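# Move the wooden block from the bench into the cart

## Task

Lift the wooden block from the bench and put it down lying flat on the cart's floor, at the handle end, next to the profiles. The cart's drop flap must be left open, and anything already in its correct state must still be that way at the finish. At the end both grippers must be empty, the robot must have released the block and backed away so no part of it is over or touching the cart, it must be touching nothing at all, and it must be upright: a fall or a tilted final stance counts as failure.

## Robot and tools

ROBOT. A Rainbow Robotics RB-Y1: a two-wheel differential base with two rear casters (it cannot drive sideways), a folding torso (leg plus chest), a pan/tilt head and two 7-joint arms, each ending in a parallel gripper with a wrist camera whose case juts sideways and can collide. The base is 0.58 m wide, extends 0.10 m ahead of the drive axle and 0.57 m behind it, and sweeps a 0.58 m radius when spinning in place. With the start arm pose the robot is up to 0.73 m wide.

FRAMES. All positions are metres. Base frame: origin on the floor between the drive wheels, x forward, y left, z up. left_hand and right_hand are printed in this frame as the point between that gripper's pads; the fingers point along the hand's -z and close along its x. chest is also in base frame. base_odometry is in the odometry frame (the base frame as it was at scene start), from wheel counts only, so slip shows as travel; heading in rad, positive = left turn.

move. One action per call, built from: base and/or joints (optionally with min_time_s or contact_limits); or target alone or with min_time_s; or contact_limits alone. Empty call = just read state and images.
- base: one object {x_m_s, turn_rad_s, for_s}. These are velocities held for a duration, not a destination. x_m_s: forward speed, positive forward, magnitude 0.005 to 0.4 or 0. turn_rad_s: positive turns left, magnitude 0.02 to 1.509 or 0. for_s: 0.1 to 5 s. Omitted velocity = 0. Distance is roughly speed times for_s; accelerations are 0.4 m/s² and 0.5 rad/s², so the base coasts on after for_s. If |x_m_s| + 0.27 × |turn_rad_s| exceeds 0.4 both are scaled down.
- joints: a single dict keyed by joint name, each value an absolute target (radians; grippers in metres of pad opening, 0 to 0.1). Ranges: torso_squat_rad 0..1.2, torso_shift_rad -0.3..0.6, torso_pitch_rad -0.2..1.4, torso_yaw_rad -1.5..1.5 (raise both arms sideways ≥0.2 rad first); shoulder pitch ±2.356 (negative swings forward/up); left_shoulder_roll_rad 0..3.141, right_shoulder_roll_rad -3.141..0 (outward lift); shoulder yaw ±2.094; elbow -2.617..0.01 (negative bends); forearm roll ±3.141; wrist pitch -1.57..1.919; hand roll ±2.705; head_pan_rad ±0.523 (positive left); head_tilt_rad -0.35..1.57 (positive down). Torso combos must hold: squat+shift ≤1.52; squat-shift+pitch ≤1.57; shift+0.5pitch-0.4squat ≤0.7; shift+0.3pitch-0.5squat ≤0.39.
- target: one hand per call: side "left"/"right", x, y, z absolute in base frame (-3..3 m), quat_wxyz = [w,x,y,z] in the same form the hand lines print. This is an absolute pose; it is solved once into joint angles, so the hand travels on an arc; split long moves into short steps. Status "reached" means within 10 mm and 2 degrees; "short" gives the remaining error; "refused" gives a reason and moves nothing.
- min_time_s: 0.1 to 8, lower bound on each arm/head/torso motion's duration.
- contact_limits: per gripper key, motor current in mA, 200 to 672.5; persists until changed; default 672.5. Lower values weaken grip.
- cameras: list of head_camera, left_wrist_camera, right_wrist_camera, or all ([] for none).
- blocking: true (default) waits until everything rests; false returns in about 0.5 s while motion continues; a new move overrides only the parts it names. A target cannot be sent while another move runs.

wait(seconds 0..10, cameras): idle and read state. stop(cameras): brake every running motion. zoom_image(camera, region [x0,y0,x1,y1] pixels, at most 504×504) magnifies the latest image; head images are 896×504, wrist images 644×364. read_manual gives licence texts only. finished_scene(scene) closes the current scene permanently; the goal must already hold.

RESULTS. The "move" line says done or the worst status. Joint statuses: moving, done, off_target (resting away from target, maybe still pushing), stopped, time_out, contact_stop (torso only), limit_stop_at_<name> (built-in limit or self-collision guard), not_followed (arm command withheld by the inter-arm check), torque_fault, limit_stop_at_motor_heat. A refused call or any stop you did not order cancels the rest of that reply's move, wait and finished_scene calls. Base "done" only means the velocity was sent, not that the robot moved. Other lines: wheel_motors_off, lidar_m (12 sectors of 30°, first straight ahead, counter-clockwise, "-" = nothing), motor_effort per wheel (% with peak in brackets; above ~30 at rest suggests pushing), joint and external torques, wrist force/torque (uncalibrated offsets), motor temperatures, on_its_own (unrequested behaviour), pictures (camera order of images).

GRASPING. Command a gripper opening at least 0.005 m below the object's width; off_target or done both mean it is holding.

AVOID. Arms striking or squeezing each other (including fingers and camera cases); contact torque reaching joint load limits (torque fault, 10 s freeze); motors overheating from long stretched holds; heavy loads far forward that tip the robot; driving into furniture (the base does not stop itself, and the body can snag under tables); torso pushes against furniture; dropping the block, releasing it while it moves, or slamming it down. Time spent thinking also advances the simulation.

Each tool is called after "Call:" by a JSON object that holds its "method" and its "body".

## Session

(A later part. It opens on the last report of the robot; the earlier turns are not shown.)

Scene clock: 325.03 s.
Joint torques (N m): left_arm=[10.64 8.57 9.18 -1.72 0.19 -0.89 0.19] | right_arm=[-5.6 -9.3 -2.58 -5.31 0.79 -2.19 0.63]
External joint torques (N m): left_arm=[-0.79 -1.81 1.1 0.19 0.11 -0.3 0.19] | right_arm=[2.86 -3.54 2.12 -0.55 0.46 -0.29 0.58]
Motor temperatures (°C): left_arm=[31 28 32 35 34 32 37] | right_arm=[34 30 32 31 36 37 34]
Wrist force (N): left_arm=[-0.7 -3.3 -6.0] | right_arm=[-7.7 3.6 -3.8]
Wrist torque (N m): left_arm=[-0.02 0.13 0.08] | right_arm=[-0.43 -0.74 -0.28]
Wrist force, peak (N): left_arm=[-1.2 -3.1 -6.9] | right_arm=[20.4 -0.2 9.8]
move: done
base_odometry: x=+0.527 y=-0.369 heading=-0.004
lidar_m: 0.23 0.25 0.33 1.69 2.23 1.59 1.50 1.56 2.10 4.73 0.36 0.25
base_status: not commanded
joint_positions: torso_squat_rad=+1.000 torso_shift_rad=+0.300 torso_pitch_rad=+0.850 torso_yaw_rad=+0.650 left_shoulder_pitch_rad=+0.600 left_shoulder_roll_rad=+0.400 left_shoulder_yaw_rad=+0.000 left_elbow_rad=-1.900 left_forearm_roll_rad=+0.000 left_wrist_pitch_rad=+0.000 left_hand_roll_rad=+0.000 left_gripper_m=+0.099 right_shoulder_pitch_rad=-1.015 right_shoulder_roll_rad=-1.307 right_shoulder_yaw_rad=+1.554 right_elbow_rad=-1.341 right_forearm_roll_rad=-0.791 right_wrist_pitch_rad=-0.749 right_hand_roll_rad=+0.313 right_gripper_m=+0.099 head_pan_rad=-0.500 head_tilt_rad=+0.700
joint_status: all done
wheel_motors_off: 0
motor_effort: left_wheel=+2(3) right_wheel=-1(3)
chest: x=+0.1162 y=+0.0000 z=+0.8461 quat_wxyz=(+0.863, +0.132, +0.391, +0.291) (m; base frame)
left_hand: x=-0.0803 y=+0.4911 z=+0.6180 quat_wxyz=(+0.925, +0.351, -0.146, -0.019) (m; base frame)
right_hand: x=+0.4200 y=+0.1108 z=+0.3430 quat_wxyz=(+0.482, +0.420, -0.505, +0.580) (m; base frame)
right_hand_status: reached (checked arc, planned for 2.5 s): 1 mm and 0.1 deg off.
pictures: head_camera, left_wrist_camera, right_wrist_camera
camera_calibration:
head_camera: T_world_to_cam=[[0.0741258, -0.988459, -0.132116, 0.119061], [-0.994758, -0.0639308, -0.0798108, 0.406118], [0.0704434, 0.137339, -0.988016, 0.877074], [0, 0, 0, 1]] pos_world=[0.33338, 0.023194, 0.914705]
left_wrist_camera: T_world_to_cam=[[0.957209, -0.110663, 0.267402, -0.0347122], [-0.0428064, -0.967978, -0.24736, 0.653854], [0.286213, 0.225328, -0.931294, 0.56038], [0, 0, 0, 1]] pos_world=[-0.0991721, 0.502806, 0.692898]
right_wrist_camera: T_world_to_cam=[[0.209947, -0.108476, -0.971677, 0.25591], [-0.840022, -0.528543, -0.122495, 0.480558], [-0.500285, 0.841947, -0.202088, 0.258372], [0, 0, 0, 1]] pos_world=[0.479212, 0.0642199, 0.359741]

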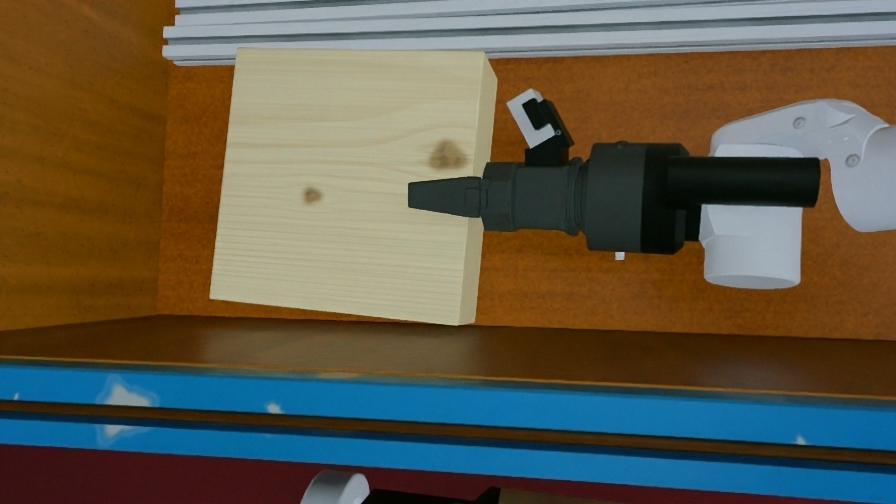

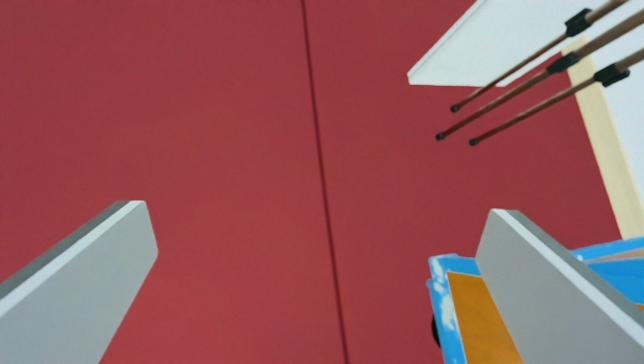

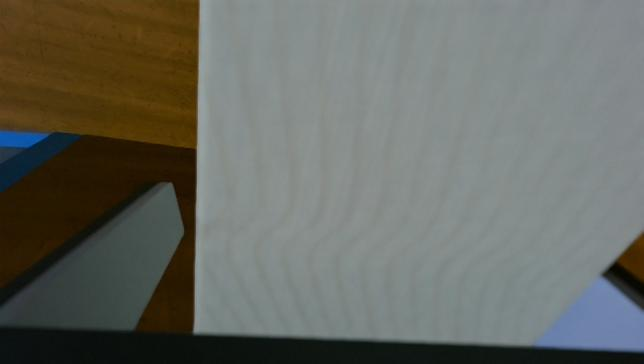

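Call:
{"method": "move", "body": {"target": {"side":"right","x":0.42,"y":0.17,"z":0.343,"quat_wxyz":[0.4826,0.4195,-0.5044,0.5802]}, "min_time_s": 2.5, "cameras": ["head_camera"]}}

Call:
{"method": "move", "body": {"target": {"side":"right","x":0.395,"y":0.163,"z":0.341,"quat_wxyz":[0.4826,0.4195,-0.5044,0.5802]}, "cameras": ["head_camera"]}}

Call:
{"method": "move", "body": {"target": {"side":"right","x":0.435,"y":0.151,"z":0.342,"quat_wxyz":[0.4826,0.4195,-0.5044,0.5802]}, "cameras": ["head_camera"]}}

Call:
{"method": "move", "body": {"target": {"side":"right","x":0.395,"y":0.137,"z":0.343,"quat_wxyz":[0.4826,0.4195,-0.5044,0.5802]}, "cameras": ["head_camera"]}}

Scene clock: 333.10 s.
Joint torques (N m): left_arm=[10.4 8.86 9.3 -1.8 0.08 -0.92 0.2] | right_arm=[-12.04 -0.5 -6.51 -2.6 -0.28 -0.2 0.3]
External joint torques (N m): left_arm=[-1.02 -1.52 1.23 0.11 0.01 -0.33 0.2] | right_arm=[-1.67 2.58 -1.41 2.62 -0.6 1.69 0.25]
Motor temperatures (°C): left_arm=[31 28 32 35 34 32 37] | right_arm=[34 30 32 31 35 37 34]
Wrist force (N): left_arm=[-0.4 -3.6 -5.5] | right_arm=[1.3 5.1 8.2]
Wrist torque (N m): left_arm=[0.01 0.13 0.11] | right_arm=[-0.53 -0.36 -0.46]
Wrist force, peak (N): left_arm=[0.0 -4.3 -6.9] | right_arm=[14.8 -1.0 15.6]
move: done
base_odometry: x=+0.527 y=-0.369 heading=-0.004
lidar_m: 0.24 0.25 0.33 1.71 2.23 1.58 1.51 1.56 2.09 4.73 0.37 0.26
base_status: not commanded
joint_positions: torso_squat_rad=+1.000 torso_shift_rad=+0.300 torso_pitch_rad=+0.850 torso_yaw_rad=+0.650 left_shoulder_pitch_rad=+0.600 left_shoulder_roll_rad=+0.400 left_shoulder_yaw_rad=+0.000 left_elbow_rad=-1.900 left_forearm_roll_rad=+0.000 left_wrist_pitch_rad=+0.000 left_hand_roll_rad=+0.000 left_gripper_m=+0.099 right_shoulder_pitch_rad=-1.074 right_shoulder_roll_rad=-1.167 right_shoulder_yaw_rad=+1.534 right_elbow_rad=-1.270 right_forearm_roll_rad=-0.807 right_wrist_pitch_rad=-0.646 right_hand_roll_rad=+0.313 right_gripper_m=+0.099 head_pan_rad=-0.500 head_tilt_rad=+0.700
joint_status: all done
wheel_motors_off: 0
motor_effort: left_wheel=+2(2) right_wheel=-3(3)
chest: x=+0.1162 y=+0.0000 z=+0.8461 quat_wxyz=(+0.863, +0.132, +0.391, +0.291) (m; base frame)
left_hand: x=-0.0802 y=+0.4911 z=+0.6179 quat_wxyz=(+0.925, +0.351, -0.146, -0.019) (m; base frame)
right_hand: x=+0.4195 y=+0.1693 z=+0.3435 quat_wxyz=(+0.483, +0.419, -0.504, +0.581) (m; base frame)
right_hand_status: reached (checked arc, planned for 2.5 s): 1 mm and 0.1 deg off.
pictures: head_camera
camera_calibration:
head_camera: T_world_to_cam=[[0.0739411, -0.988488, -0.132, 0.119039], [-0.994758, -0.0637313, -0.0799685, 0.406166], [0.0706354, 0.137221, -0.988019, 0.87712], [0, 0, 0, 1]] pos_world=[0.333279, 0.0231949, 0.914805]

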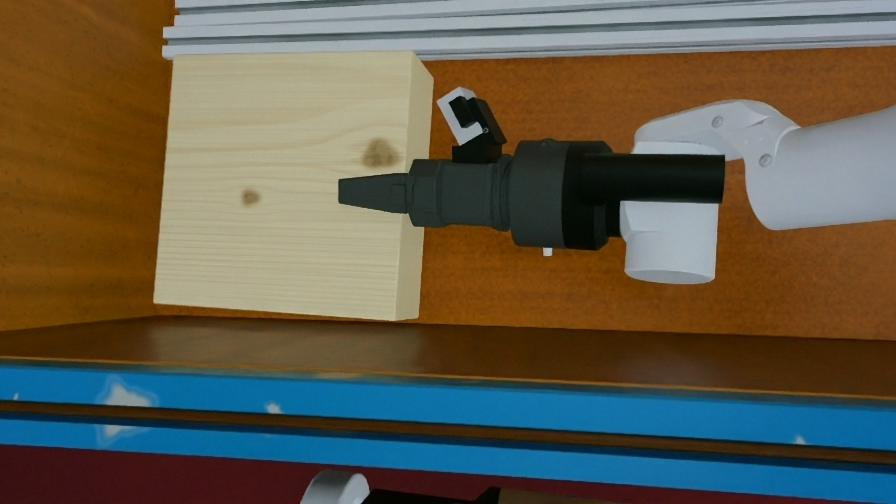

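Scene clock: 333.70 s.
Joint torques (N m): left_arm=[10.46 8.68 9.43 -1.82 0.1 -0.82 0.17] | right_arm=[-1.68 -1.57 -0.78 -3.98 0.76 1.48 -0.48]
External joint torques (N m): left_arm=[-0.96 -1.71 1.35 0.09 0.03 -0.23 0.17] | right_arm=[7.7 1.47 3.95 1.61 0.35 3.36 -0.53]
Motor temperatures (°C): left_arm=[31 28 32 35 34 32 37] | right_arm=[34 30 32 31 35 37 34]
Wrist force (N): left_arm=[0.0 -3.2 -5.8] | right_arm=[5.1 -4.9 5.2]
Wrist torque (N m): left_arm=[0.01 0.18 0.09] | right_arm=[-0.55 -0.55 0.09]
Wrist force, peak (N): left_arm=[-1.7 -3.3 -6.3] | right_arm=[12.1 -11.2 4.6]
move: done
base_odometry: x=+0.527 y=-0.369 heading=-0.004
lidar_m: 0.24 0.24 0.33 1.70 2.22 1.59 1.51 1.58 2.10 4.73 0.37 0.25
base_status: not commanded
joint_positions: torso_squat_rad=+1.000 torso_shift_rad=+0.300 torso_pitch_rad=+0.850 torso_yaw_rad=+0.650 left_shoulder_pitch_rad=+0.600 left_shoulder_roll_rad=+0.400 left_shoulder_yaw_rad=+0.000 left_elbow_rad=-1.900 left_forearm_roll_rad=+0.000 left_wrist_pitch_rad=+0.000 left_hand_roll_rad=+0.000 left_gripper_m=+0.099 right_shoulder_pitch_rad=-1.017 right_shoulder_roll_rad=-1.169 right_shoulder_yaw_rad=+1.515 right_elbow_rad=-1.312 right_forearm_roll_rad=-0.834 right_wrist_pitch_rad=-0.649 right_hand_roll_rad=+0.390 right_gripper_m=+0.099 head_pan_rad=-0.500 head_tilt_rad=+0.700
joint_status: all done
wheel_motors_off: 0
motor_effort: left_wheel=-1(3) right_wheel=-3(5)
chest: x=+0.1161 y=+0.0000 z=+0.8461 quat_wxyz=(+0.863, +0.132, +0.391, +0.291) (m; base frame)
left_hand: x=-0.0802 y=+0.4911 z=+0.6180 quat_wxyz=(+0.925, +0.351, -0.146, -0.019) (m; base frame)
right_hand: x=+0.3970 y=+0.1640 z=+0.3424 quat_wxyz=(+0.481, +0.421, -0.505, +0.580) (m; base frame)
right_hand_status: reached (checked arc, planned for 0.3 s): 3 mm and 0.3 deg off.
pictures: head_camera
camera_calibration:
head_camera: T_world_to_cam=[[0.073977, -0.988485, -0.132005, 0.119052], [-0.994748, -0.0637518, -0.0800786, 0.406172], [0.0707409, 0.137236, -0.988009, 0.877182], [0, 0, 0, 1]] pos_world=[0.333179, 0.0231948, 0.914905]

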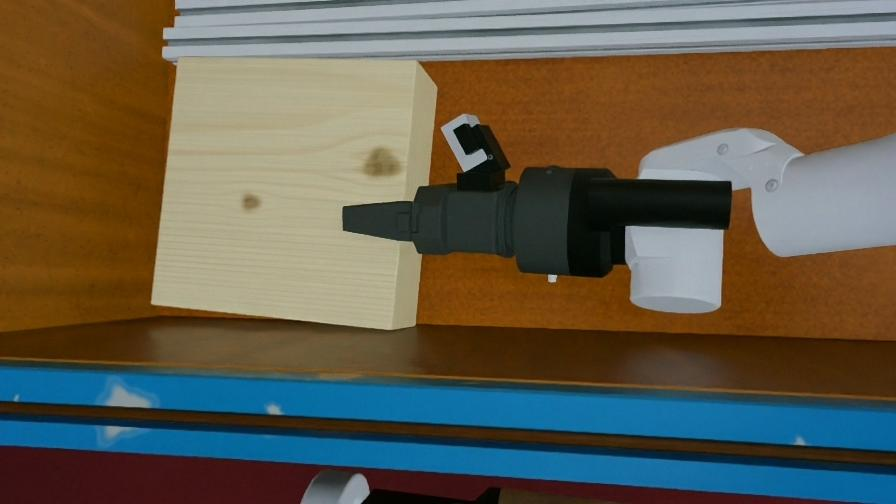

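Scene clock: 334.37 s.
Joint torques (N m): left_arm=[10.53 8.67 9.26 -1.82 0.17 -0.74 0.05] | right_arm=[-8.55 -7.85 -2.77 -1.15 -0.06 0.43 0.49]
External joint torques (N m): left_arm=[-0.89 -1.72 1.18 0.09 0.1 -0.15 0.05] | right_arm=[1.82 -3.87 2.39 3.6 -0.31 2.34 0.45]
Motor temperatures (°C): left_arm=[31 28 32 35 34 32 37] | right_arm=[34 30 32 31 35 37 34]
Wrist force (N): left_arm=[-0.7 -3.3 -6.0] | right_arm=[1.9 4.6 1.3]
Wrist torque (N m): left_arm=[-0.01 0.11 0.05] | right_arm=[-0.61 -0.80 -0.37]
Wrist force, peak (N): left_arm=[0.0 -4.0 -6.5] | right_arm=[13.4 10.9 -2.2]
move: done
base_odometry: x=+0.527 y=-0.369 heading=-0.004
lidar_m: 0.24 0.24 0.33 1.71 2.23 1.58 1.51 1.57 2.08 4.72 0.37 0.25
base_status: not commanded
joint_positions: torso_squat_rad=+1.000 torso_shift_rad=+0.300 torso_pitch_rad=+0.850 torso_yaw_rad=+0.650 left_shoulder_pitch_rad=+0.600 left_shoulder_roll_rad=+0.400 left_shoulder_yaw_rad=+0.000 left_elbow_rad=-1.900 left_forearm_roll_rad=+0.000 left_wrist_pitch_rad=+0.000 left_hand_roll_rad=+0.000 left_gripper_m=+0.099 right_shoulder_pitch_rad=-1.093 right_shoulder_roll_rad=-1.207 right_shoulder_yaw_rad=+1.560 right_elbow_rad=-1.250 right_forearm_roll_rad=-0.776 right_wrist_pitch_rad=-0.697 right_hand_roll_rad=+0.252 right_gripper_m=+0.099 head_pan_rad=-0.500 head_tilt_rad=+0.700
joint_status: all done
wheel_motors_off: 0
motor_effort: left_wheel=+2(4) right_wheel=-3(4)
chest: x=+0.1162 y=+0.0000 z=+0.8461 quat_wxyz=(+0.863, +0.132, +0.391, +0.291) (m; base frame)
left_hand: x=-0.0802 y=+0.4911 z=+0.6180 quat_wxyz=(+0.925, +0.351, -0.146, -0.019) (m; base frame)
right_hand: x=+0.4346 y=+0.1519 z=+0.3428 quat_wxyz=(+0.482, +0.420, -0.505, +0.580) (m; base frame)
right_hand_status: reached (checked arc, planned for 0.3 s): 1 mm and 0.1 deg off.
pictures: head_camera
camera_calibration:
head_camera: T_world_to_cam=[[0.0740404, -0.988465, -0.132114, 0.119109], [-0.994757, -0.063833, -0.0798966, 0.406103], [0.0705418, 0.137337, -0.988009, 0.87714], [0, 0, 0, 1]] pos_world=[0.33328, 0.0231943, 0.914805]

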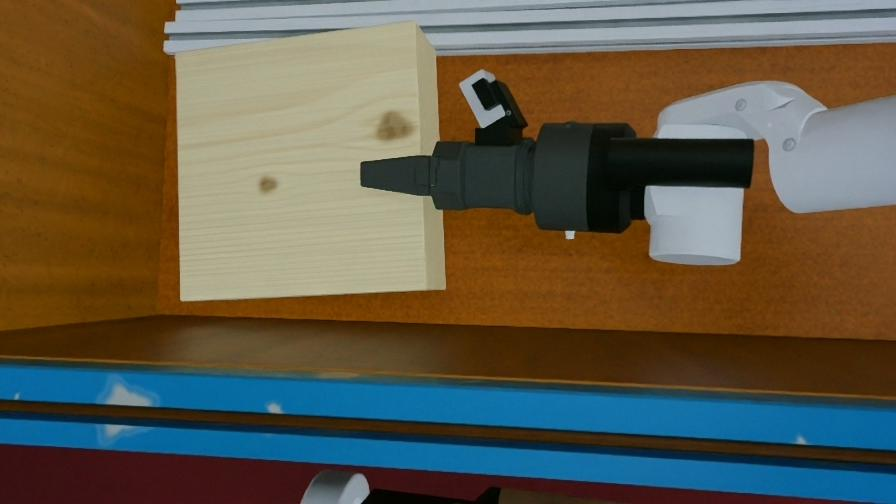

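Scene clock: 335.10 s.
Joint torques (N m): left_arm=[10.29 8.88 9.18 -1.88 0.14 -0.78 0.13] | right_arm=[-6.89 -7.06 -5.26 -5.11 0.41 -1.45 -0.23]
External joint torques (N m): left_arm=[-1.14 -1.5 1.11 0.04 0.06 -0.19 0.14] | right_arm=[1.54 -2.79 -0.71 0.38 -0.03 0.41 -0.27]
Motor temperatures (°C): left_arm=[31 28 32 35 34 32 37] | right_arm=[34 30 32 31 35 37 34]
Wrist force (N): left_arm=[0.0 -3.9 -6.3] | right_arm=[-6.8 4.7 -1.1]
Wrist torque (N m): left_arm=[0.08 0.19 0.11] | right_arm=[-0.45 -0.64 -0.32]
Wrist force, peak (N): left_arm=[0.0 -3.9 -6.3] | right_arm=[-12.3 4.8 -1.6]
move: done
base_odometry: x=+0.527 y=-0.369 heading=-0.004
lidar_m: 0.24 0.25 0.33 1.70 2.24 1.58 1.50 1.58 2.11 4.72 0.36 0.27
base_status: not commanded
joint_positions: torso_squat_rad=+1.000 torso_shift_rad=+0.300 torso_pitch_rad=+0.850 torso_yaw_rad=+0.650 left_shoulder_pitch_rad=+0.600 left_shoulder_roll_rad=+0.400 left_shoulder_yaw_rad=+0.000 left_elbow_rad=-1.900 left_forearm_roll_rad=+0.000 left_wrist_pitch_rad=+0.000 left_hand_roll_rad=+0.000 left_gripper_m=+0.099 right_shoulder_pitch_rad=-0.988 right_shoulder_roll_rad=-1.240 right_shoulder_yaw_rad=+1.527 right_elbow_rad=-1.368 right_forearm_roll_rad=-0.846 right_wrist_pitch_rad=-0.684 right_hand_roll_rad=+0.412 right_gripper_m=+0.099 head_pan_rad=-0.500 head_tilt_rad=+0.700
joint_status: all done
wheel_motors_off: 0
motor_effort: left_wheel=+3(4) right_wheel=-1(5)
chest: x=+0.1162 y=+0.0000 z=+0.8460 quat_wxyz=(+0.863, +0.132, +0.391, +0.291) (m; base frame)
left_hand: x=-0.0802 y=+0.4911 z=+0.6180 quat_wxyz=(+0.925, +0.351, -0.146, -0.019) (m; base frame)
right_hand: x=+0.3948 y=+0.1374 z=+0.3431 quat_wxyz=(+0.482, +0.421, -0.504, +0.580) (m; base frame)
right_hand_status: reached (checked arc, planned for 0.4 s): 0 mm and 0.2 deg off.
pictures: head_camera
camera_calibration:
head_camera: T_world_to_cam=[[0.0740011, -0.988481, -0.132019, 0.119114], [-0.994775, -0.0638302, -0.079682, 0.40601], [0.0703374, 0.137225, -0.988039, 0.87712], [0, 0, 0, 1]] pos_world=[0.33338, 0.0232946, 0.914706]

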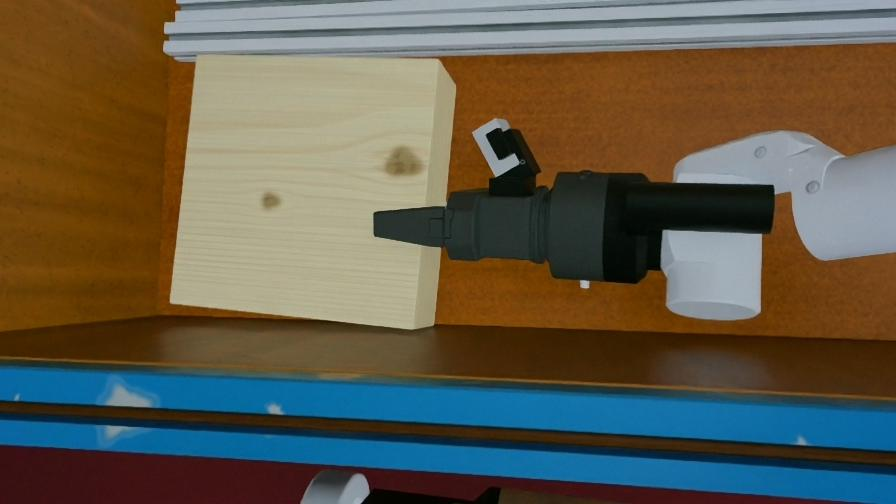

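Call:
{"method": "move", "body": {"target": {"side":"right","x":0.43,"y":0.122,"z":0.343,"quat_wxyz":[0.4826,0.4195,-0.5044,0.5802]}, "cameras": []}}

Call:
{"method": "move", "body": {"target": {"side":"right","x":0.395,"y":0.108,"z":0.343,"quat_wxyz":[0.4826,0.4195,-0.5044,0.5802]}, "cameras": []}}

Call:
{"method": "move", "body": {"target": {"side":"right","x":0.43,"y":0.092,"z":0.343,"quat_wxyz":[0.4826,0.4195,-0.5044,0.5802]}, "cameras": ["head_camera"]}}

Call:
{"method": "move", "body": {"target": {"side":"right","x":0.395,"y":0.076,"z":0.343,"quat_wxyz":[0.4826,0.4195,-0.5044,0.5802]}, "cameras": ["head_camera","right_wrist_camera"]}}

Scene clock: 337.67 s.
Joint torques (N m): left_arm=[10.54 8.46 9.45 -1.65 0.1 -0.81 0.18] | right_arm=[-9.65 -5.2 -4.04 -6.02 0.38 -2.33 0.41]
External joint torques (N m): left_arm=[-0.89 -1.92 1.38 0.26 0.02 -0.22 0.18] | right_arm=[-0.57 0.18 0.89 -1.25 0.08 -0.43 0.36]
Motor temperatures (°C): left_arm=[31 28 32 35 34 32 37] | right_arm=[34 30 32 31 35 37 34]
Wrist force (N): left_arm=[0.2 -3.1 -6.7] | right_arm=[-7.6 3.7 4.7]
Wrist torque (N m): left_arm=[-0.03 0.22 0.10] | right_arm=[-0.56 -0.29 -0.25]
Wrist force, peak (N): left_arm=[0.0 -3.4 -6.8] | right_arm=[-12.9 5.3 -4.9]
move: done
base_odometry: x=+0.527 y=-0.369 heading=-0.004
lidar_m: 0.23 0.24 0.33 1.70 2.23 1.59 1.52 1.58 2.09 4.72 0.38 0.25
base_status: not commanded
joint_positions: torso_squat_rad=+1.000 torso_shift_rad=+0.300 torso_pitch_rad=+0.850 torso_yaw_rad=+0.650 left_shoulder_pitch_rad=+0.600 left_shoulder_roll_rad=+0.400 left_shoulder_yaw_rad=+0.000 left_elbow_rad=-1.900 left_forearm_roll_rad=+0.000 left_wrist_pitch_rad=+0.000 left_hand_roll_rad=+0.000 left_gripper_m=+0.099 right_shoulder_pitch_rad=-1.043 right_shoulder_roll_rad=-1.290 right_shoulder_yaw_rad=+1.552 right_elbow_rad=-1.329 right_forearm_roll_rad=-0.800 right_wrist_pitch_rad=-0.718 right_hand_roll_rad=+0.304 right_gripper_m=+0.099 head_pan_rad=-0.500 head_tilt_rad=+0.700
joint_status: all done
wheel_motors_off: 0
motor_effort: left_wheel=+1(6) right_wheel=-1(3)
chest: x=+0.1163 y=+0.0000 z=+0.8460 quat_wxyz=(+0.863, +0.132, +0.391, +0.291) (m; base frame)
left_hand: x=-0.0802 y=+0.4911 z=+0.6179 quat_wxyz=(+0.925, +0.351, -0.145, -0.019) (m; base frame)
right_hand: x=+0.4295 y=+0.1220 z=+0.3436 quat_wxyz=(+0.486, +0.415, -0.505, +0.580) (m; base frame)
right_hand_status: reached (checked arc, planned for 0.3 s): 1 mm and 0.7 deg off.
pictures: none
No camera images: "cameras" was empty.

Scene clock: 338.40 s.
Joint torques (N m): left_arm=[10.41 8.75 9.17 -1.68 0.12 -0.84 0.19] | right_arm=[-6.36 -7.34 -5.04 -6.19 0.71 -2.48 -0.16]
External joint torques (N m): left_arm=[-1.02 -1.63 1.09 0.23 0.04 -0.26 0.2] | right_arm=[1.14 -1.77 -0.74 -0.96 0.25 -0.62 -0.21]
Motor temperatures (°C): left_arm=[31 28 32 35 34 32 37] | right_arm=[34 30 32 31 35 37 34]
Wrist force (N): left_arm=[-0.1 -2.3 -6.5] | right_arm=[-8.8 3.5 -0.6]
Wrist torque (N m): left_arm=[-0.10 0.17 0.08] | right_arm=[-0.46 -0.45 -0.22]
Wrist force, peak (N): left_arm=[0.0 -3.5 -6.7] | right_arm=[-15.3 2.3 -5.4]
move: done
base_odometry: x=+0.527 y=-0.369 heading=-0.004
lidar_m: 0.23 0.24 0.34 1.71 2.23 1.58 1.50 1.57 2.08 4.74 0.37 0.26
base_status: not commanded
joint_positions: torso_squat_rad=+1.000 torso_shift_rad=+0.300 torso_pitch_rad=+0.850 torso_yaw_rad=+0.650 left_shoulder_pitch_rad=+0.600 left_shoulder_roll_rad=+0.400 left_shoulder_yaw_rad=+0.000 left_elbow_rad=-1.900 left_forearm_roll_rad=+0.000 left_wrist_pitch_rad=+0.000 left_hand_roll_rad=+0.000 left_gripper_m=+0.099 right_shoulder_pitch_rad=-0.960 right_shoulder_roll_rad=-1.309 right_shoulder_yaw_rad=+1.542 right_elbow_rad=-1.401 right_forearm_roll_rad=-0.841 right_wrist_pitch_rad=-0.738 right_hand_roll_rad=+0.415 right_gripper_m=+0.099 head_pan_rad=-0.500 head_tilt_rad=+0.700
joint_status: all done
wheel_motors_off: 0
motor_effort: left_wheel=+2(3) right_wheel=-1(4)
chest: x=+0.1163 y=+0.0001 z=+0.8460 quat_wxyz=(+0.863, +0.132, +0.391, +0.291) (m; base frame)
left_hand: x=-0.0802 y=+0.4911 z=+0.6179 quat_wxyz=(+0.925, +0.351, -0.145, -0.019) (m; base frame)
right_hand: x=+0.3949 y=+0.1082 z=+0.3430 quat_wxyz=(+0.482, +0.420, -0.504, +0.580) (m; base frame)
right_hand_status: reached (checked arc, planned for 0.3 s): 0 mm and 0.0 deg off.
pictures: none
No camera images: "cameras" was empty.

Scene clock: 339.10 s.
Joint torques (N m): left_arm=[10.69 8.94 9.12 -1.68 0.11 -0.89 0.09] | right_arm=[-8.71 -6.99 -3.61 -5.04 0.46 -2.16 0.54]
External joint torques (N m): left_arm=[-0.74 -1.45 1.04 0.23 0.03 -0.3 0.09] | right_arm=[-0.48 -0.34 1.05 -0.67 0.18 -0.25 0.49]
Motor temperatures (°C): left_arm=[31 28 32 35 34 32 37] | right_arm=[34 30 32 31 35 37 34]
Wrist force (N): left_arm=[-0.6 -3.6 -5.7] | right_arm=[-7.2 3.9 3.4]
Wrist torque (N m): left_arm=[0.05 0.11 0.11] | right_arm=[-0.55 -0.25 -0.26]
Wrist force, peak (N): left_arm=[-0.6 -3.6 -6.5] | right_arm=[-10.0 11.0 -4.4]
move: done
base_odometry: x=+0.527 y=-0.369 heading=-0.004
lidar_m: 0.24 0.25 0.34 1.71 2.22 1.59 1.51 1.57 2.09 4.73 0.36 0.25
base_status: not commanded
joint_positions: torso_squat_rad=+1.000 torso_shift_rad=+0.300 torso_pitch_rad=+0.850 torso_yaw_rad=+0.650 left_shoulder_pitch_rad=+0.600 left_shoulder_roll_rad=+0.400 left_shoulder_yaw_rad=+0.000 left_elbow_rad=-1.900 left_forearm_roll_rad=+0.000 left_wrist_pitch_rad=+0.000 left_hand_roll_rad=+0.000 left_gripper_m=+0.099 right_shoulder_pitch_rad=-1.022 right_shoulder_roll_rad=-1.350 right_shoulder_yaw_rad=+1.575 right_elbow_rad=-1.335 right_forearm_roll_rad=-0.774 right_wrist_pitch_rad=-0.792 right_hand_roll_rad=+0.279 right_gripper_m=+0.099 head_pan_rad=-0.500 head_tilt_rad=+0.700
joint_status: all done
wheel_motors_off: 0
motor_effort: left_wheel=+1(5) right_wheel=-2(3)
chest: x=+0.1163 y=+0.0001 z=+0.8460 quat_wxyz=(+0.863, +0.132, +0.391, +0.291) (m; base frame)
left_hand: x=-0.0802 y=+0.4911 z=+0.6179 quat_wxyz=(+0.925, +0.351, -0.145, -0.019) (m; base frame)
right_hand: x=+0.4300 y=+0.0920 z=+0.3430 quat_wxyz=(+0.483, +0.419, -0.504, +0.580) (m; base frame)
right_hand_status: reached (checked arc, planned for 0.3 s): 0 mm and 0.1 deg off.
pictures: head_camera
camera_calibration:
head_camera: T_world_to_cam=[[0.0739757, -0.988481, -0.132035, 0.119117], [-0.994791, -0.0638313, -0.0794813, 0.405924], [0.0701378, 0.137227, -0.988053, 0.877094], [0, 0, 0, 1]] pos_world=[0.33348, 0.0232946, 0.914606]

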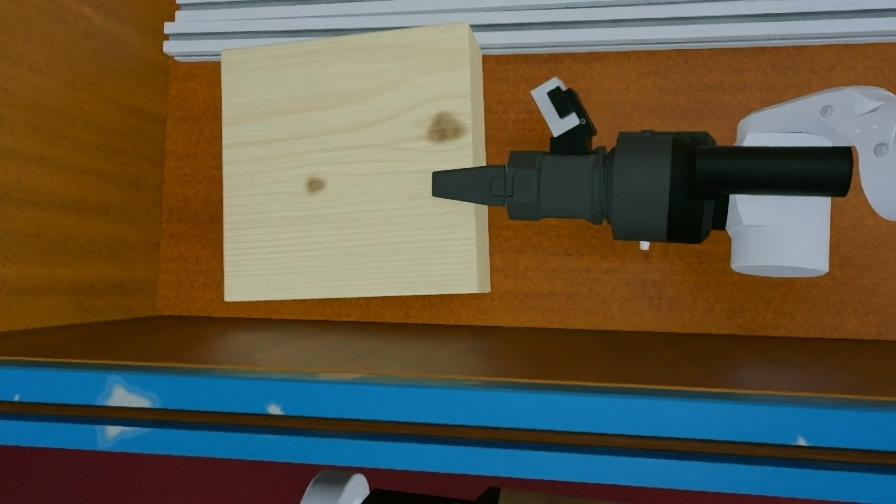

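Scene clock: 339.77 s.
Joint torques (N m): left_arm=[10.71 8.63 9.36 -1.77 0.13 -0.88 0.19] | right_arm=[-6.84 -8.59 -5.48 -6.84 0.68 -3.21 -0.11]
External joint torques (N m): left_arm=[-0.72 -1.75 1.29 0.14 0.05 -0.29 0.19] | right_arm=[-0.3 -1.66 -1.53 -1.97 0.23 -1.32 -0.16]
Motor temperatures (°C): left_arm=[31 28 32 35 34 32 37] | right_arm=[34 30 32 31 35 37 34]
Wrist force (N): left_arm=[0.0 -2.9 -6.3] | right_arm=[-12.4 4.6 -3.0]
Wrist torque (N m): left_arm=[-0.02 0.19 0.06] | right_arm=[-0.43 -0.37 -0.26]
Wrist force, peak (N): left_arm=[0.0 -3.5 -6.8] | right_arm=[-13.7 6.1 -4.4]
move: done
base_odometry: x=+0.527 y=-0.369 heading=-0.004
lidar_m: 0.23 0.25 0.33 1.70 2.22 1.58 1.51 1.57 2.11 4.73 0.37 0.26
base_status: not commanded
joint_positions: torso_squat_rad=+1.000 torso_shift_rad=+0.300 torso_pitch_rad=+0.850 torso_yaw_rad=+0.650 left_shoulder_pitch_rad=+0.600 left_shoulder_roll_rad=+0.400 left_shoulder_yaw_rad=+0.000 left_elbow_rad=-1.900 left_forearm_roll_rad=+0.000 left_wrist_pitch_rad=+0.000 left_hand_roll_rad=+0.000 left_gripper_m=+0.099 right_shoulder_pitch_rad=-0.931 right_shoulder_roll_rad=-1.376 right_shoulder_yaw_rad=+1.565 right_elbow_rad=-1.419 right_forearm_roll_rad=-0.830 right_wrist_pitch_rad=-0.806 right_hand_roll_rad=+0.409 right_gripper_m=+0.099 head_pan_rad=-0.500 head_tilt_rad=+0.700
joint_status: all done
wheel_motors_off: 0
motor_effort: left_wheel=+1(3) right_wheel=-2(5)
chest: x=+0.1163 y=+0.0001 z=+0.8460 quat_wxyz=(+0.863, +0.132, +0.391, +0.291) (m; base frame)
left_hand: x=-0.0802 y=+0.4911 z=+0.6179 quat_wxyz=(+0.925, +0.351, -0.145, -0.019) (m; base frame)
right_hand: x=+0.3948 y=+0.0761 z=+0.3427 quat_wxyz=(+0.483, +0.420, -0.504, +0.580) (m; base frame)
right_hand_status: reached (checked arc, planned for 0.3 s): 0 mm and 0.1 deg off.
pictures: head_camera, right_wrist_camera
camera_calibration:
head_camera: T_world_to_cam=[[0.0739778, -0.98848, -0.132042, 0.119123], [-0.994797, -0.0638465, -0.0793831, 0.405837], [0.0700382, 0.137228, -0.98806, 0.877134], [0, 0, 0, 1]] pos_world=[0.333481, 0.0232945, 0.914607]
right_wrist_camera: T_world_to_cam=[[0.210182, -0.110051, -0.971449, 0.257093], [-0.839544, -0.529495, -0.121659, 0.440529], [-0.500988, 0.841144, -0.203683, 0.275858], [0, 0, 0, 1]] pos_world=[0.454009, 0.0295149, 0.359535]

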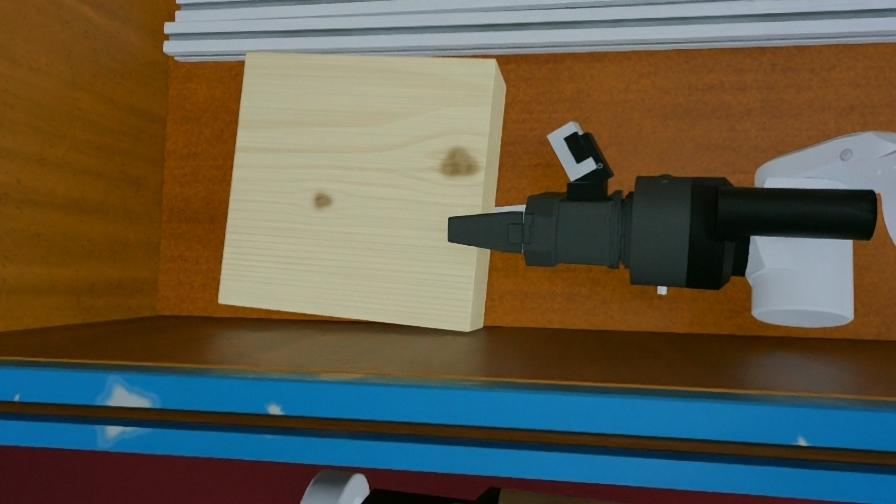

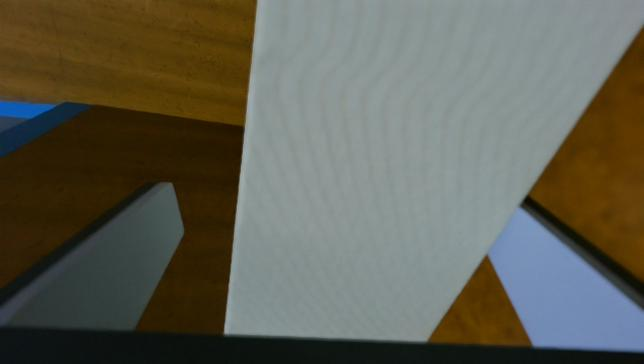

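Call:
{"method": "move", "body": {"target": {"side":"right","x":0.43,"y":0.058,"z":0.341,"quat_wxyz":[0.4826,0.4195,-0.5044,0.5802]}, "cameras": []}}

Call:
{"method": "move", "body": {"target": {"side":"right","x":0.395,"y":0.04,"z":0.341,"quat_wxyz":[0.4826,0.4195,-0.5044,0.5802]}, "cameras": ["head_camera"]}}

Call:
{"method": "move", "body": {"target": {"side":"right","x":0.43,"y":0.022,"z":0.341,"quat_wxyz":[0.4826,0.4195,-0.5044,0.5802]}, "cameras": ["head_camera","right_wrist_camera"]}}

Scene clock: 341.67 s.
Joint torques (N m): left_arm=[10.65 8.98 9.25 -1.81 0.1 -0.83 0.19] | right_arm=[-5.82 -10.6 -1.61 -2 0.03 -0.65 0.4]
External joint torques (N m): left_arm=[-0.78 -1.4 1.18 0.1 0.03 -0.24 0.19] | right_arm=[1.39 -2.58 2.65 1.93 -0.23 1.26 0.35]
Motor temperatures (°C): left_arm=[31 28 32 35 34 32 37] | right_arm=[34 30 32 31 35 37 34]
Wrist force (N): left_arm=[-0.1 -3.0 -5.9] | right_arm=[-0.7 3.4 1.8]
Wrist torque (N m): left_arm=[-0.02 0.17 0.11] | right_arm=[-0.57 -0.37 -0.23]
Wrist force, peak (N): left_arm=[-0.1 -3.8 -6.7] | right_arm=[-15.7 11.4 -5.0]
move: done
base_odometry: x=+0.527 y=-0.369 heading=-0.004
lidar_m: 0.23 0.24 0.33 1.70 2.24 1.60 1.52 1.58 2.09 4.73 0.38 0.25
base_status: not commanded
joint_positions: torso_squat_rad=+1.000 torso_shift_rad=+0.300 torso_pitch_rad=+0.850 torso_yaw_rad=+0.650 left_shoulder_pitch_rad=+0.600 left_shoulder_roll_rad=+0.400 left_shoulder_yaw_rad=+0.000 left_elbow_rad=-1.900 left_forearm_roll_rad=+0.000 left_wrist_pitch_rad=+0.000 left_hand_roll_rad=+0.000 left_gripper_m=+0.099 right_shoulder_pitch_rad=-0.987 right_shoulder_roll_rad=-1.410 right_shoulder_yaw_rad=+1.591 right_elbow_rad=-1.335 right_forearm_roll_rad=-0.761 right_wrist_pitch_rad=-0.871 right_hand_roll_rad=+0.270 right_gripper_m=+0.099 head_pan_rad=-0.500 head_tilt_rad=+0.700
joint_status: all done
wheel_motors_off: 0
motor_effort: left_wheel=+1(4) right_wheel=-2(4)
chest: x=+0.1162 y=+0.0001 z=+0.8461 quat_wxyz=(+0.863, +0.132, +0.391, +0.291) (m; base frame)
left_hand: x=-0.0802 y=+0.4911 z=+0.6180 quat_wxyz=(+0.925, +0.351, -0.146, -0.019) (m; base frame)
right_hand: x=+0.4300 y=+0.0586 z=+0.3417 quat_wxyz=(+0.482, +0.420, -0.505, +0.580) (m; base frame)
right_hand_status: reached (checked arc, planned for 0.3 s): 1 mm and 0.1 deg off.
pictures: none
No camera images: "cameras" was empty.

Scene clock: 342.33 s.
Joint torques (N m): left_arm=[10.33 8.56 9.3 -1.75 0.07 -0.83 0.12] | right_arm=[-3.02 -11.51 -1.56 -3.41 0.4 -1.55 -0.06]
External joint torques (N m): left_arm=[-1.09 -1.83 1.22 0.16 0 -0.24 0.12] | right_arm=[2.5 -3.19 1.92 0.93 -0.04 0.37 -0.11]
Motor temperatures (°C): left_arm=[31 28 32 35 34 32 37] | right_arm=[34 30 32 31 35 37 34]
Wrist force (N): left_arm=[-0.2 -3.6 -6.0] | right_arm=[-5.9 4.1 -2.9]
Wrist torque (N m): left_arm=[0.06 0.17 0.07] | right_arm=[-0.46 -0.45 -0.22]
Wrist force, peak (N): left_arm=[-0.4 -3.3 -7.0] | right_arm=[-10.8 1.9 -3.6]
move: done
base_odometry: x=+0.527 y=-0.369 heading=-0.003
lidar_m: 0.24 0.25 0.33 1.70 2.22 1.58 1.51 1.57 2.09 4.73 0.37 0.26
base_status: not commanded
joint_positions: torso_squat_rad=+1.000 torso_shift_rad=+0.300 torso_pitch_rad=+0.850 torso_yaw_rad=+0.650 left_shoulder_pitch_rad=+0.600 left_shoulder_roll_rad=+0.400 left_shoulder_yaw_rad=+0.000 left_elbow_rad=-1.900 left_forearm_roll_rad=+0.000 left_wrist_pitch_rad=+0.000 left_hand_roll_rad=+0.000 left_gripper_m=+0.099 right_shoulder_pitch_rad=-0.898 right_shoulder_roll_rad=-1.436 right_shoulder_yaw_rad=+1.592 right_elbow_rad=-1.409 right_forearm_roll_rad=-0.812 right_wrist_pitch_rad=-0.897 right_hand_roll_rad=+0.394 right_gripper_m=+0.099 head_pan_rad=-0.500 head_tilt_rad=+0.700
joint_status: all done
wheel_motors_off: 0
motor_effort: left_wheel=+2(3) right_wheel=-3(6)
chest: x=+0.1162 y=+0.0001 z=+0.8460 quat_wxyz=(+0.863, +0.132, +0.391, +0.291) (m; base frame)
left_hand: x=-0.0802 y=+0.4911 z=+0.6180 quat_wxyz=(+0.925, +0.351, -0.146, -0.019) (m; base frame)
right_hand: x=+0.3951 y=+0.0407 z=+0.3414 quat_wxyz=(+0.482, +0.420, -0.505, +0.580) (m; base frame)
right_hand_status: reached (checked arc, planned for 0.3 s): 1 mm and 0.1 deg off.
pictures: head_camera
camera_calibration:
head_camera: T_world_to_cam=[[0.074114, -0.988474, -0.132011, 0.119069], [-0.994766, -0.063942, -0.0796988, 0.406026], [0.0703391, 0.137227, -0.988039, 0.877119], [0, 0, 0, 1]] pos_world=[0.33338, 0.0232943, 0.914706]

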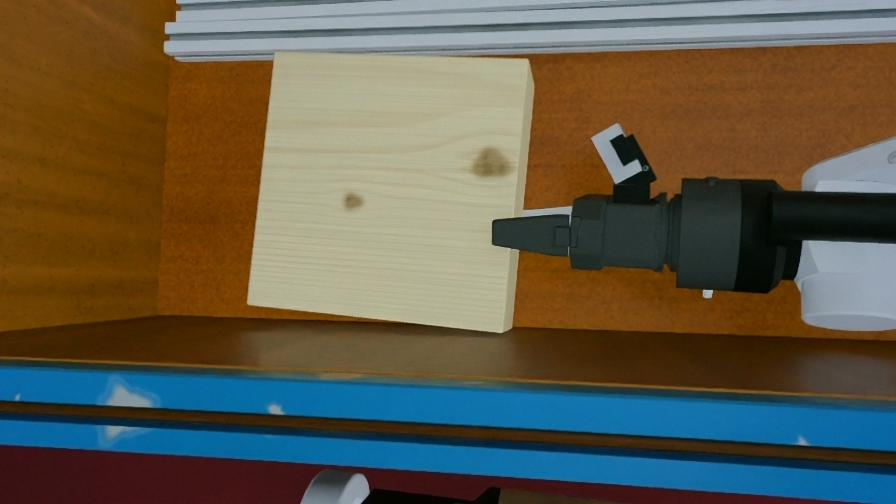

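Scene clock: 343.07 s.
Joint torques (N m): left_arm=[10.57 8.56 9.25 -1.65 0.02 -0.87 0.01] | right_arm=[-5.18 -10.67 -2.13 -2.02 -0.15 -0.91 0.23]
External joint torques (N m): left_arm=[-0.86 -1.82 1.18 0.26 -0.06 -0.28 0.02] | right_arm=[0.96 -1.21 1.68 1.36 -0.38 0.99 0.18]
Motor temperatures (°C): left_arm=[31 28 32 35 34 32 37] | right_arm=[34 30 32 31 35 37 34]
Wrist force (N): left_arm=[-0.7 -3.2 -6.0] | right_arm=[-2.6 3.8 2.4]
Wrist torque (N m): left_arm=[0.03 0.12 0.10] | right_arm=[-0.53 -0.33 -0.11]
Wrist force, peak (N): left_arm=[0.6 -3.8 -6.4] | right_arm=[15.3 3.6 3.2]
move: done
base_odometry: x=+0.527 y=-0.369 heading=-0.004
lidar_m: 0.23 0.25 0.33 1.70 2.23 1.59 1.51 1.56 2.10 4.73 0.38 0.26
base_status: not commanded
joint_positions: torso_squat_rad=+1.000 torso_shift_rad=+0.300 torso_pitch_rad=+0.850 torso_yaw_rad=+0.650 left_shoulder_pitch_rad=+0.600 left_shoulder_roll_rad=+0.400 left_shoulder_yaw_rad=+0.000 left_elbow_rad=-1.900 left_forearm_roll_rad=+0.000 left_wrist_pitch_rad=+0.000 left_hand_roll_rad=+0.000 left_gripper_m=+0.099 right_shoulder_pitch_rad=-0.948 right_shoulder_roll_rad=-1.470 right_shoulder_yaw_rad=+1.608 right_elbow_rad=-1.326 right_forearm_roll_rad=-0.748 right_wrist_pitch_rad=-0.958 right_hand_roll_rad=+0.261 right_gripper_m=+0.099 head_pan_rad=-0.500 head_tilt_rad=+0.700
joint_status: all done
wheel_motors_off: 0
motor_effort: left_wheel=+0(5) right_wheel=-2(4)
chest: x=+0.1162 y=+0.0001 z=+0.8461 quat_wxyz=(+0.863, +0.132, +0.391, +0.291) (m; base frame)
left_hand: x=-0.0802 y=+0.4911 z=+0.6179 quat_wxyz=(+0.925, +0.351, -0.146, -0.019) (m; base frame)
right_hand: x=+0.4301 y=+0.0223 z=+0.3415 quat_wxyz=(+0.483, +0.419, -0.505, +0.580) (m; base frame)
right_hand_status: reached (checked arc, planned for 0.3 s): 1 mm and 0.0 deg off.
pictures: head_camera, right_wrist_camera
camera_calibration:
head_camera: T_world_to_cam=[[0.0740343, -0.988481, -0.132002, 0.119108], [-0.994758, -0.0638368, -0.0798839, 0.406098], [0.0705372, 0.137224, -0.988025, 0.877146], [0, 0, 0, 1]] pos_world=[0.33328, 0.0232946, 0.914805]
right_wrist_camera: T_world_to_cam=[[0.21078, -0.109673, -0.971362, 0.24222], [-0.840167, -0.528274, -0.122666, 0.442054], [-0.499692, 0.841961, -0.203492, 0.337754], [0, 0, 0, 1]] pos_world=[0.489117, -0.0242849, 0.358238]

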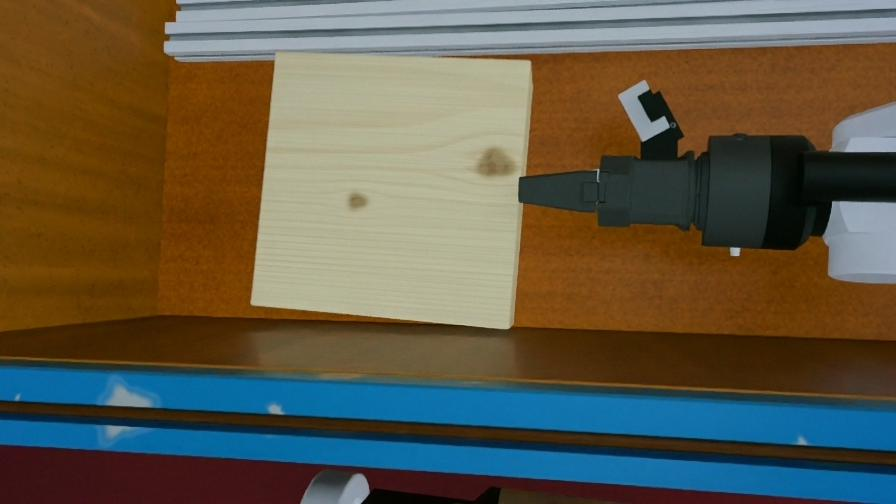

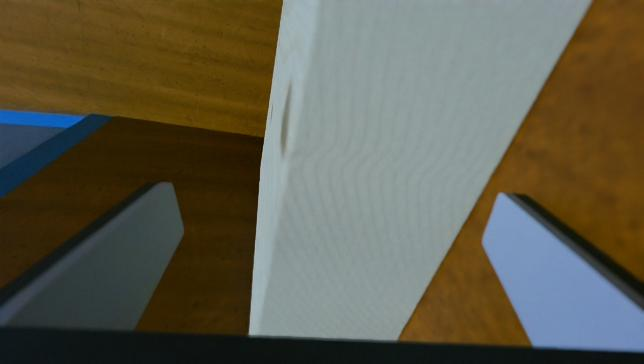

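Call:
{"method": "move", "body": {"target": {"side":"right","x":0.425,"y":-0.06,"z":0.36,"quat_wxyz":[0.4826,0.4195,-0.5044,0.5802]}, "min_time_s": 1.5}}

Call:
{"method": "zoom_image", "body": {"camera": "head_camera", "region": [150, 0, 600, 350]}}

Scene clock: 346.53 s.
Joint torques (N m): left_arm=[10.7 8.66 9.35 -1.72 0.12 -0.89 0.11] | right_arm=[-2.17 -14.3 -1.44 -3.01 0.31 -2.02 0.3]
External joint torques (N m): left_arm=[-0.72 -1.72 1.28 0.2 0.04 -0.3 0.12] | right_arm=[1.45 -1.6 1.23 -0.66 0.08 -0.12 0.25]
Motor temperatures (°C): left_arm=[31 28 32 35 34 32 37] | right_arm=[34 30 32 31 35 37 34]
Wrist force (N): left_arm=[-0.7 -3.0 -6.5] | right_arm=[-6.0 4.6 1.5]
Wrist torque (N m): left_arm=[0.01 0.09 0.07] | right_arm=[-0.54 -0.25 -0.11]
Wrist force, peak (N): left_arm=[-1.0 -3.9 -6.7] | right_arm=[-6.6 5.1 1.7]
move: done
base_odometry: x=+0.527 y=-0.369 heading=-0.004
lidar_m: 0.24 0.24 0.33 1.70 2.23 1.59 1.51 1.58 2.10 4.73 0.38 0.26
base_status: not commanded
joint_positions: torso_squat_rad=+1.000 torso_shift_rad=+0.300 torso_pitch_rad=+0.850 torso_yaw_rad=+0.650 left_shoulder_pitch_rad=+0.600 left_shoulder_roll_rad=+0.400 left_shoulder_yaw_rad=+0.000 left_elbow_rad=-1.900 left_forearm_roll_rad=+0.000 left_wrist_pitch_rad=+0.000 left_hand_roll_rad=+0.000 left_gripper_m=+0.099 right_shoulder_pitch_rad=-0.853 right_shoulder_roll_rad=-1.639 right_shoulder_yaw_rad=+1.648 right_elbow_rad=-1.366 right_forearm_roll_rad=-0.742 right_wrist_pitch_rad=-1.142 right_hand_roll_rad=+0.277 right_gripper_m=+0.099 head_pan_rad=-0.500 head_tilt_rad=+0.700
joint_status: all done
wheel_motors_off: 0
motor_effort: left_wheel=+1(2) right_wheel=-3(3)
chest: x=+0.1162 y=+0.0001 z=+0.8461 quat_wxyz=(+0.863, +0.132, +0.391, +0.291) (m; base frame)
left_hand: x=-0.0802 y=+0.4911 z=+0.6179 quat_wxyz=(+0.925, +0.351, -0.146, -0.019) (m; base frame)
right_hand: x=+0.4251 y=-0.0597 z=+0.3601 quat_wxyz=(+0.483, +0.420, -0.505, +0.580) (m; base frame)
right_hand_status: reached (checked arc, planned for 1.5 s): 0 mm and 0.0 deg off.
pictures: head_camera, left_wrist_camera, right_wrist_camera
camera_calibration:
head_camera: T_world_to_cam=[[0.0740343, -0.988481, -0.132002, 0.119108], [-0.994758, -0.0638368, -0.0798839, 0.406098], [0.0705372, 0.137224, -0.988025, 0.877146], [0, 0, 0, 1]] pos_world=[0.33328, 0.0232946, 0.914805]
left_wrist_camera: T_world_to_cam=[[0.957177, -0.110727, 0.267492, -0.0347188], [-0.0428721, -0.967994, -0.247284, 0.653779], [0.286312, 0.225227, -0.931289, 0.560343], [0, 0, 0, 1]] pos_world=[-0.099172, 0.502805, 0.692798]
right_wrist_camera: T_world_to_cam=[[0.210712, -0.109431, -0.971404, 0.252402], [-0.840013, -0.528517, -0.122673, 0.396802], [-0.499979, 0.84184, -0.203288, 0.408178], [0, 0, 0, 1]] pos_world=[0.484216, -0.106284, 0.376839]

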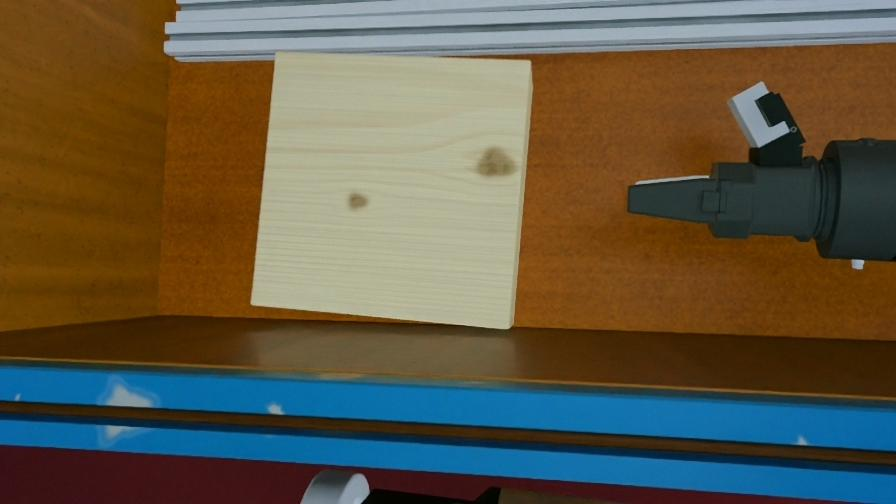

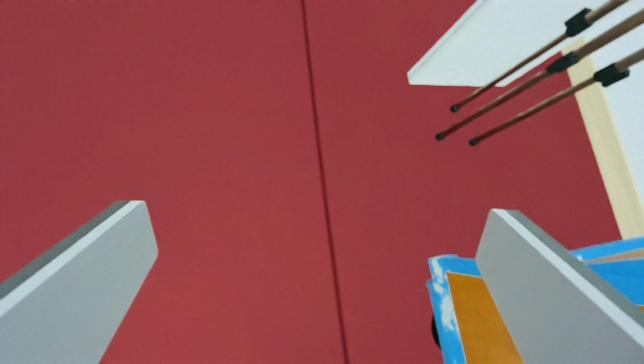

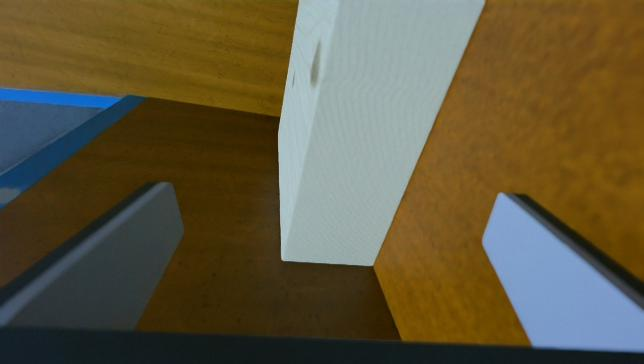

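Scaled by 1.120 from the camera's 896x504 image, which has a finer 1280x720 frame.

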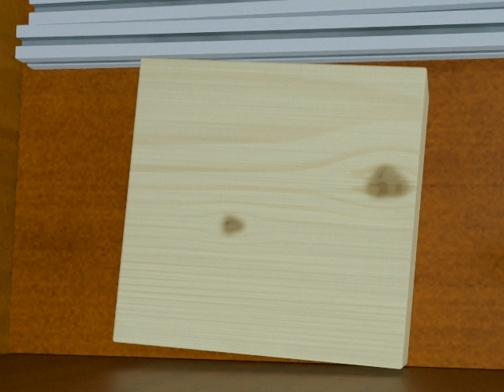

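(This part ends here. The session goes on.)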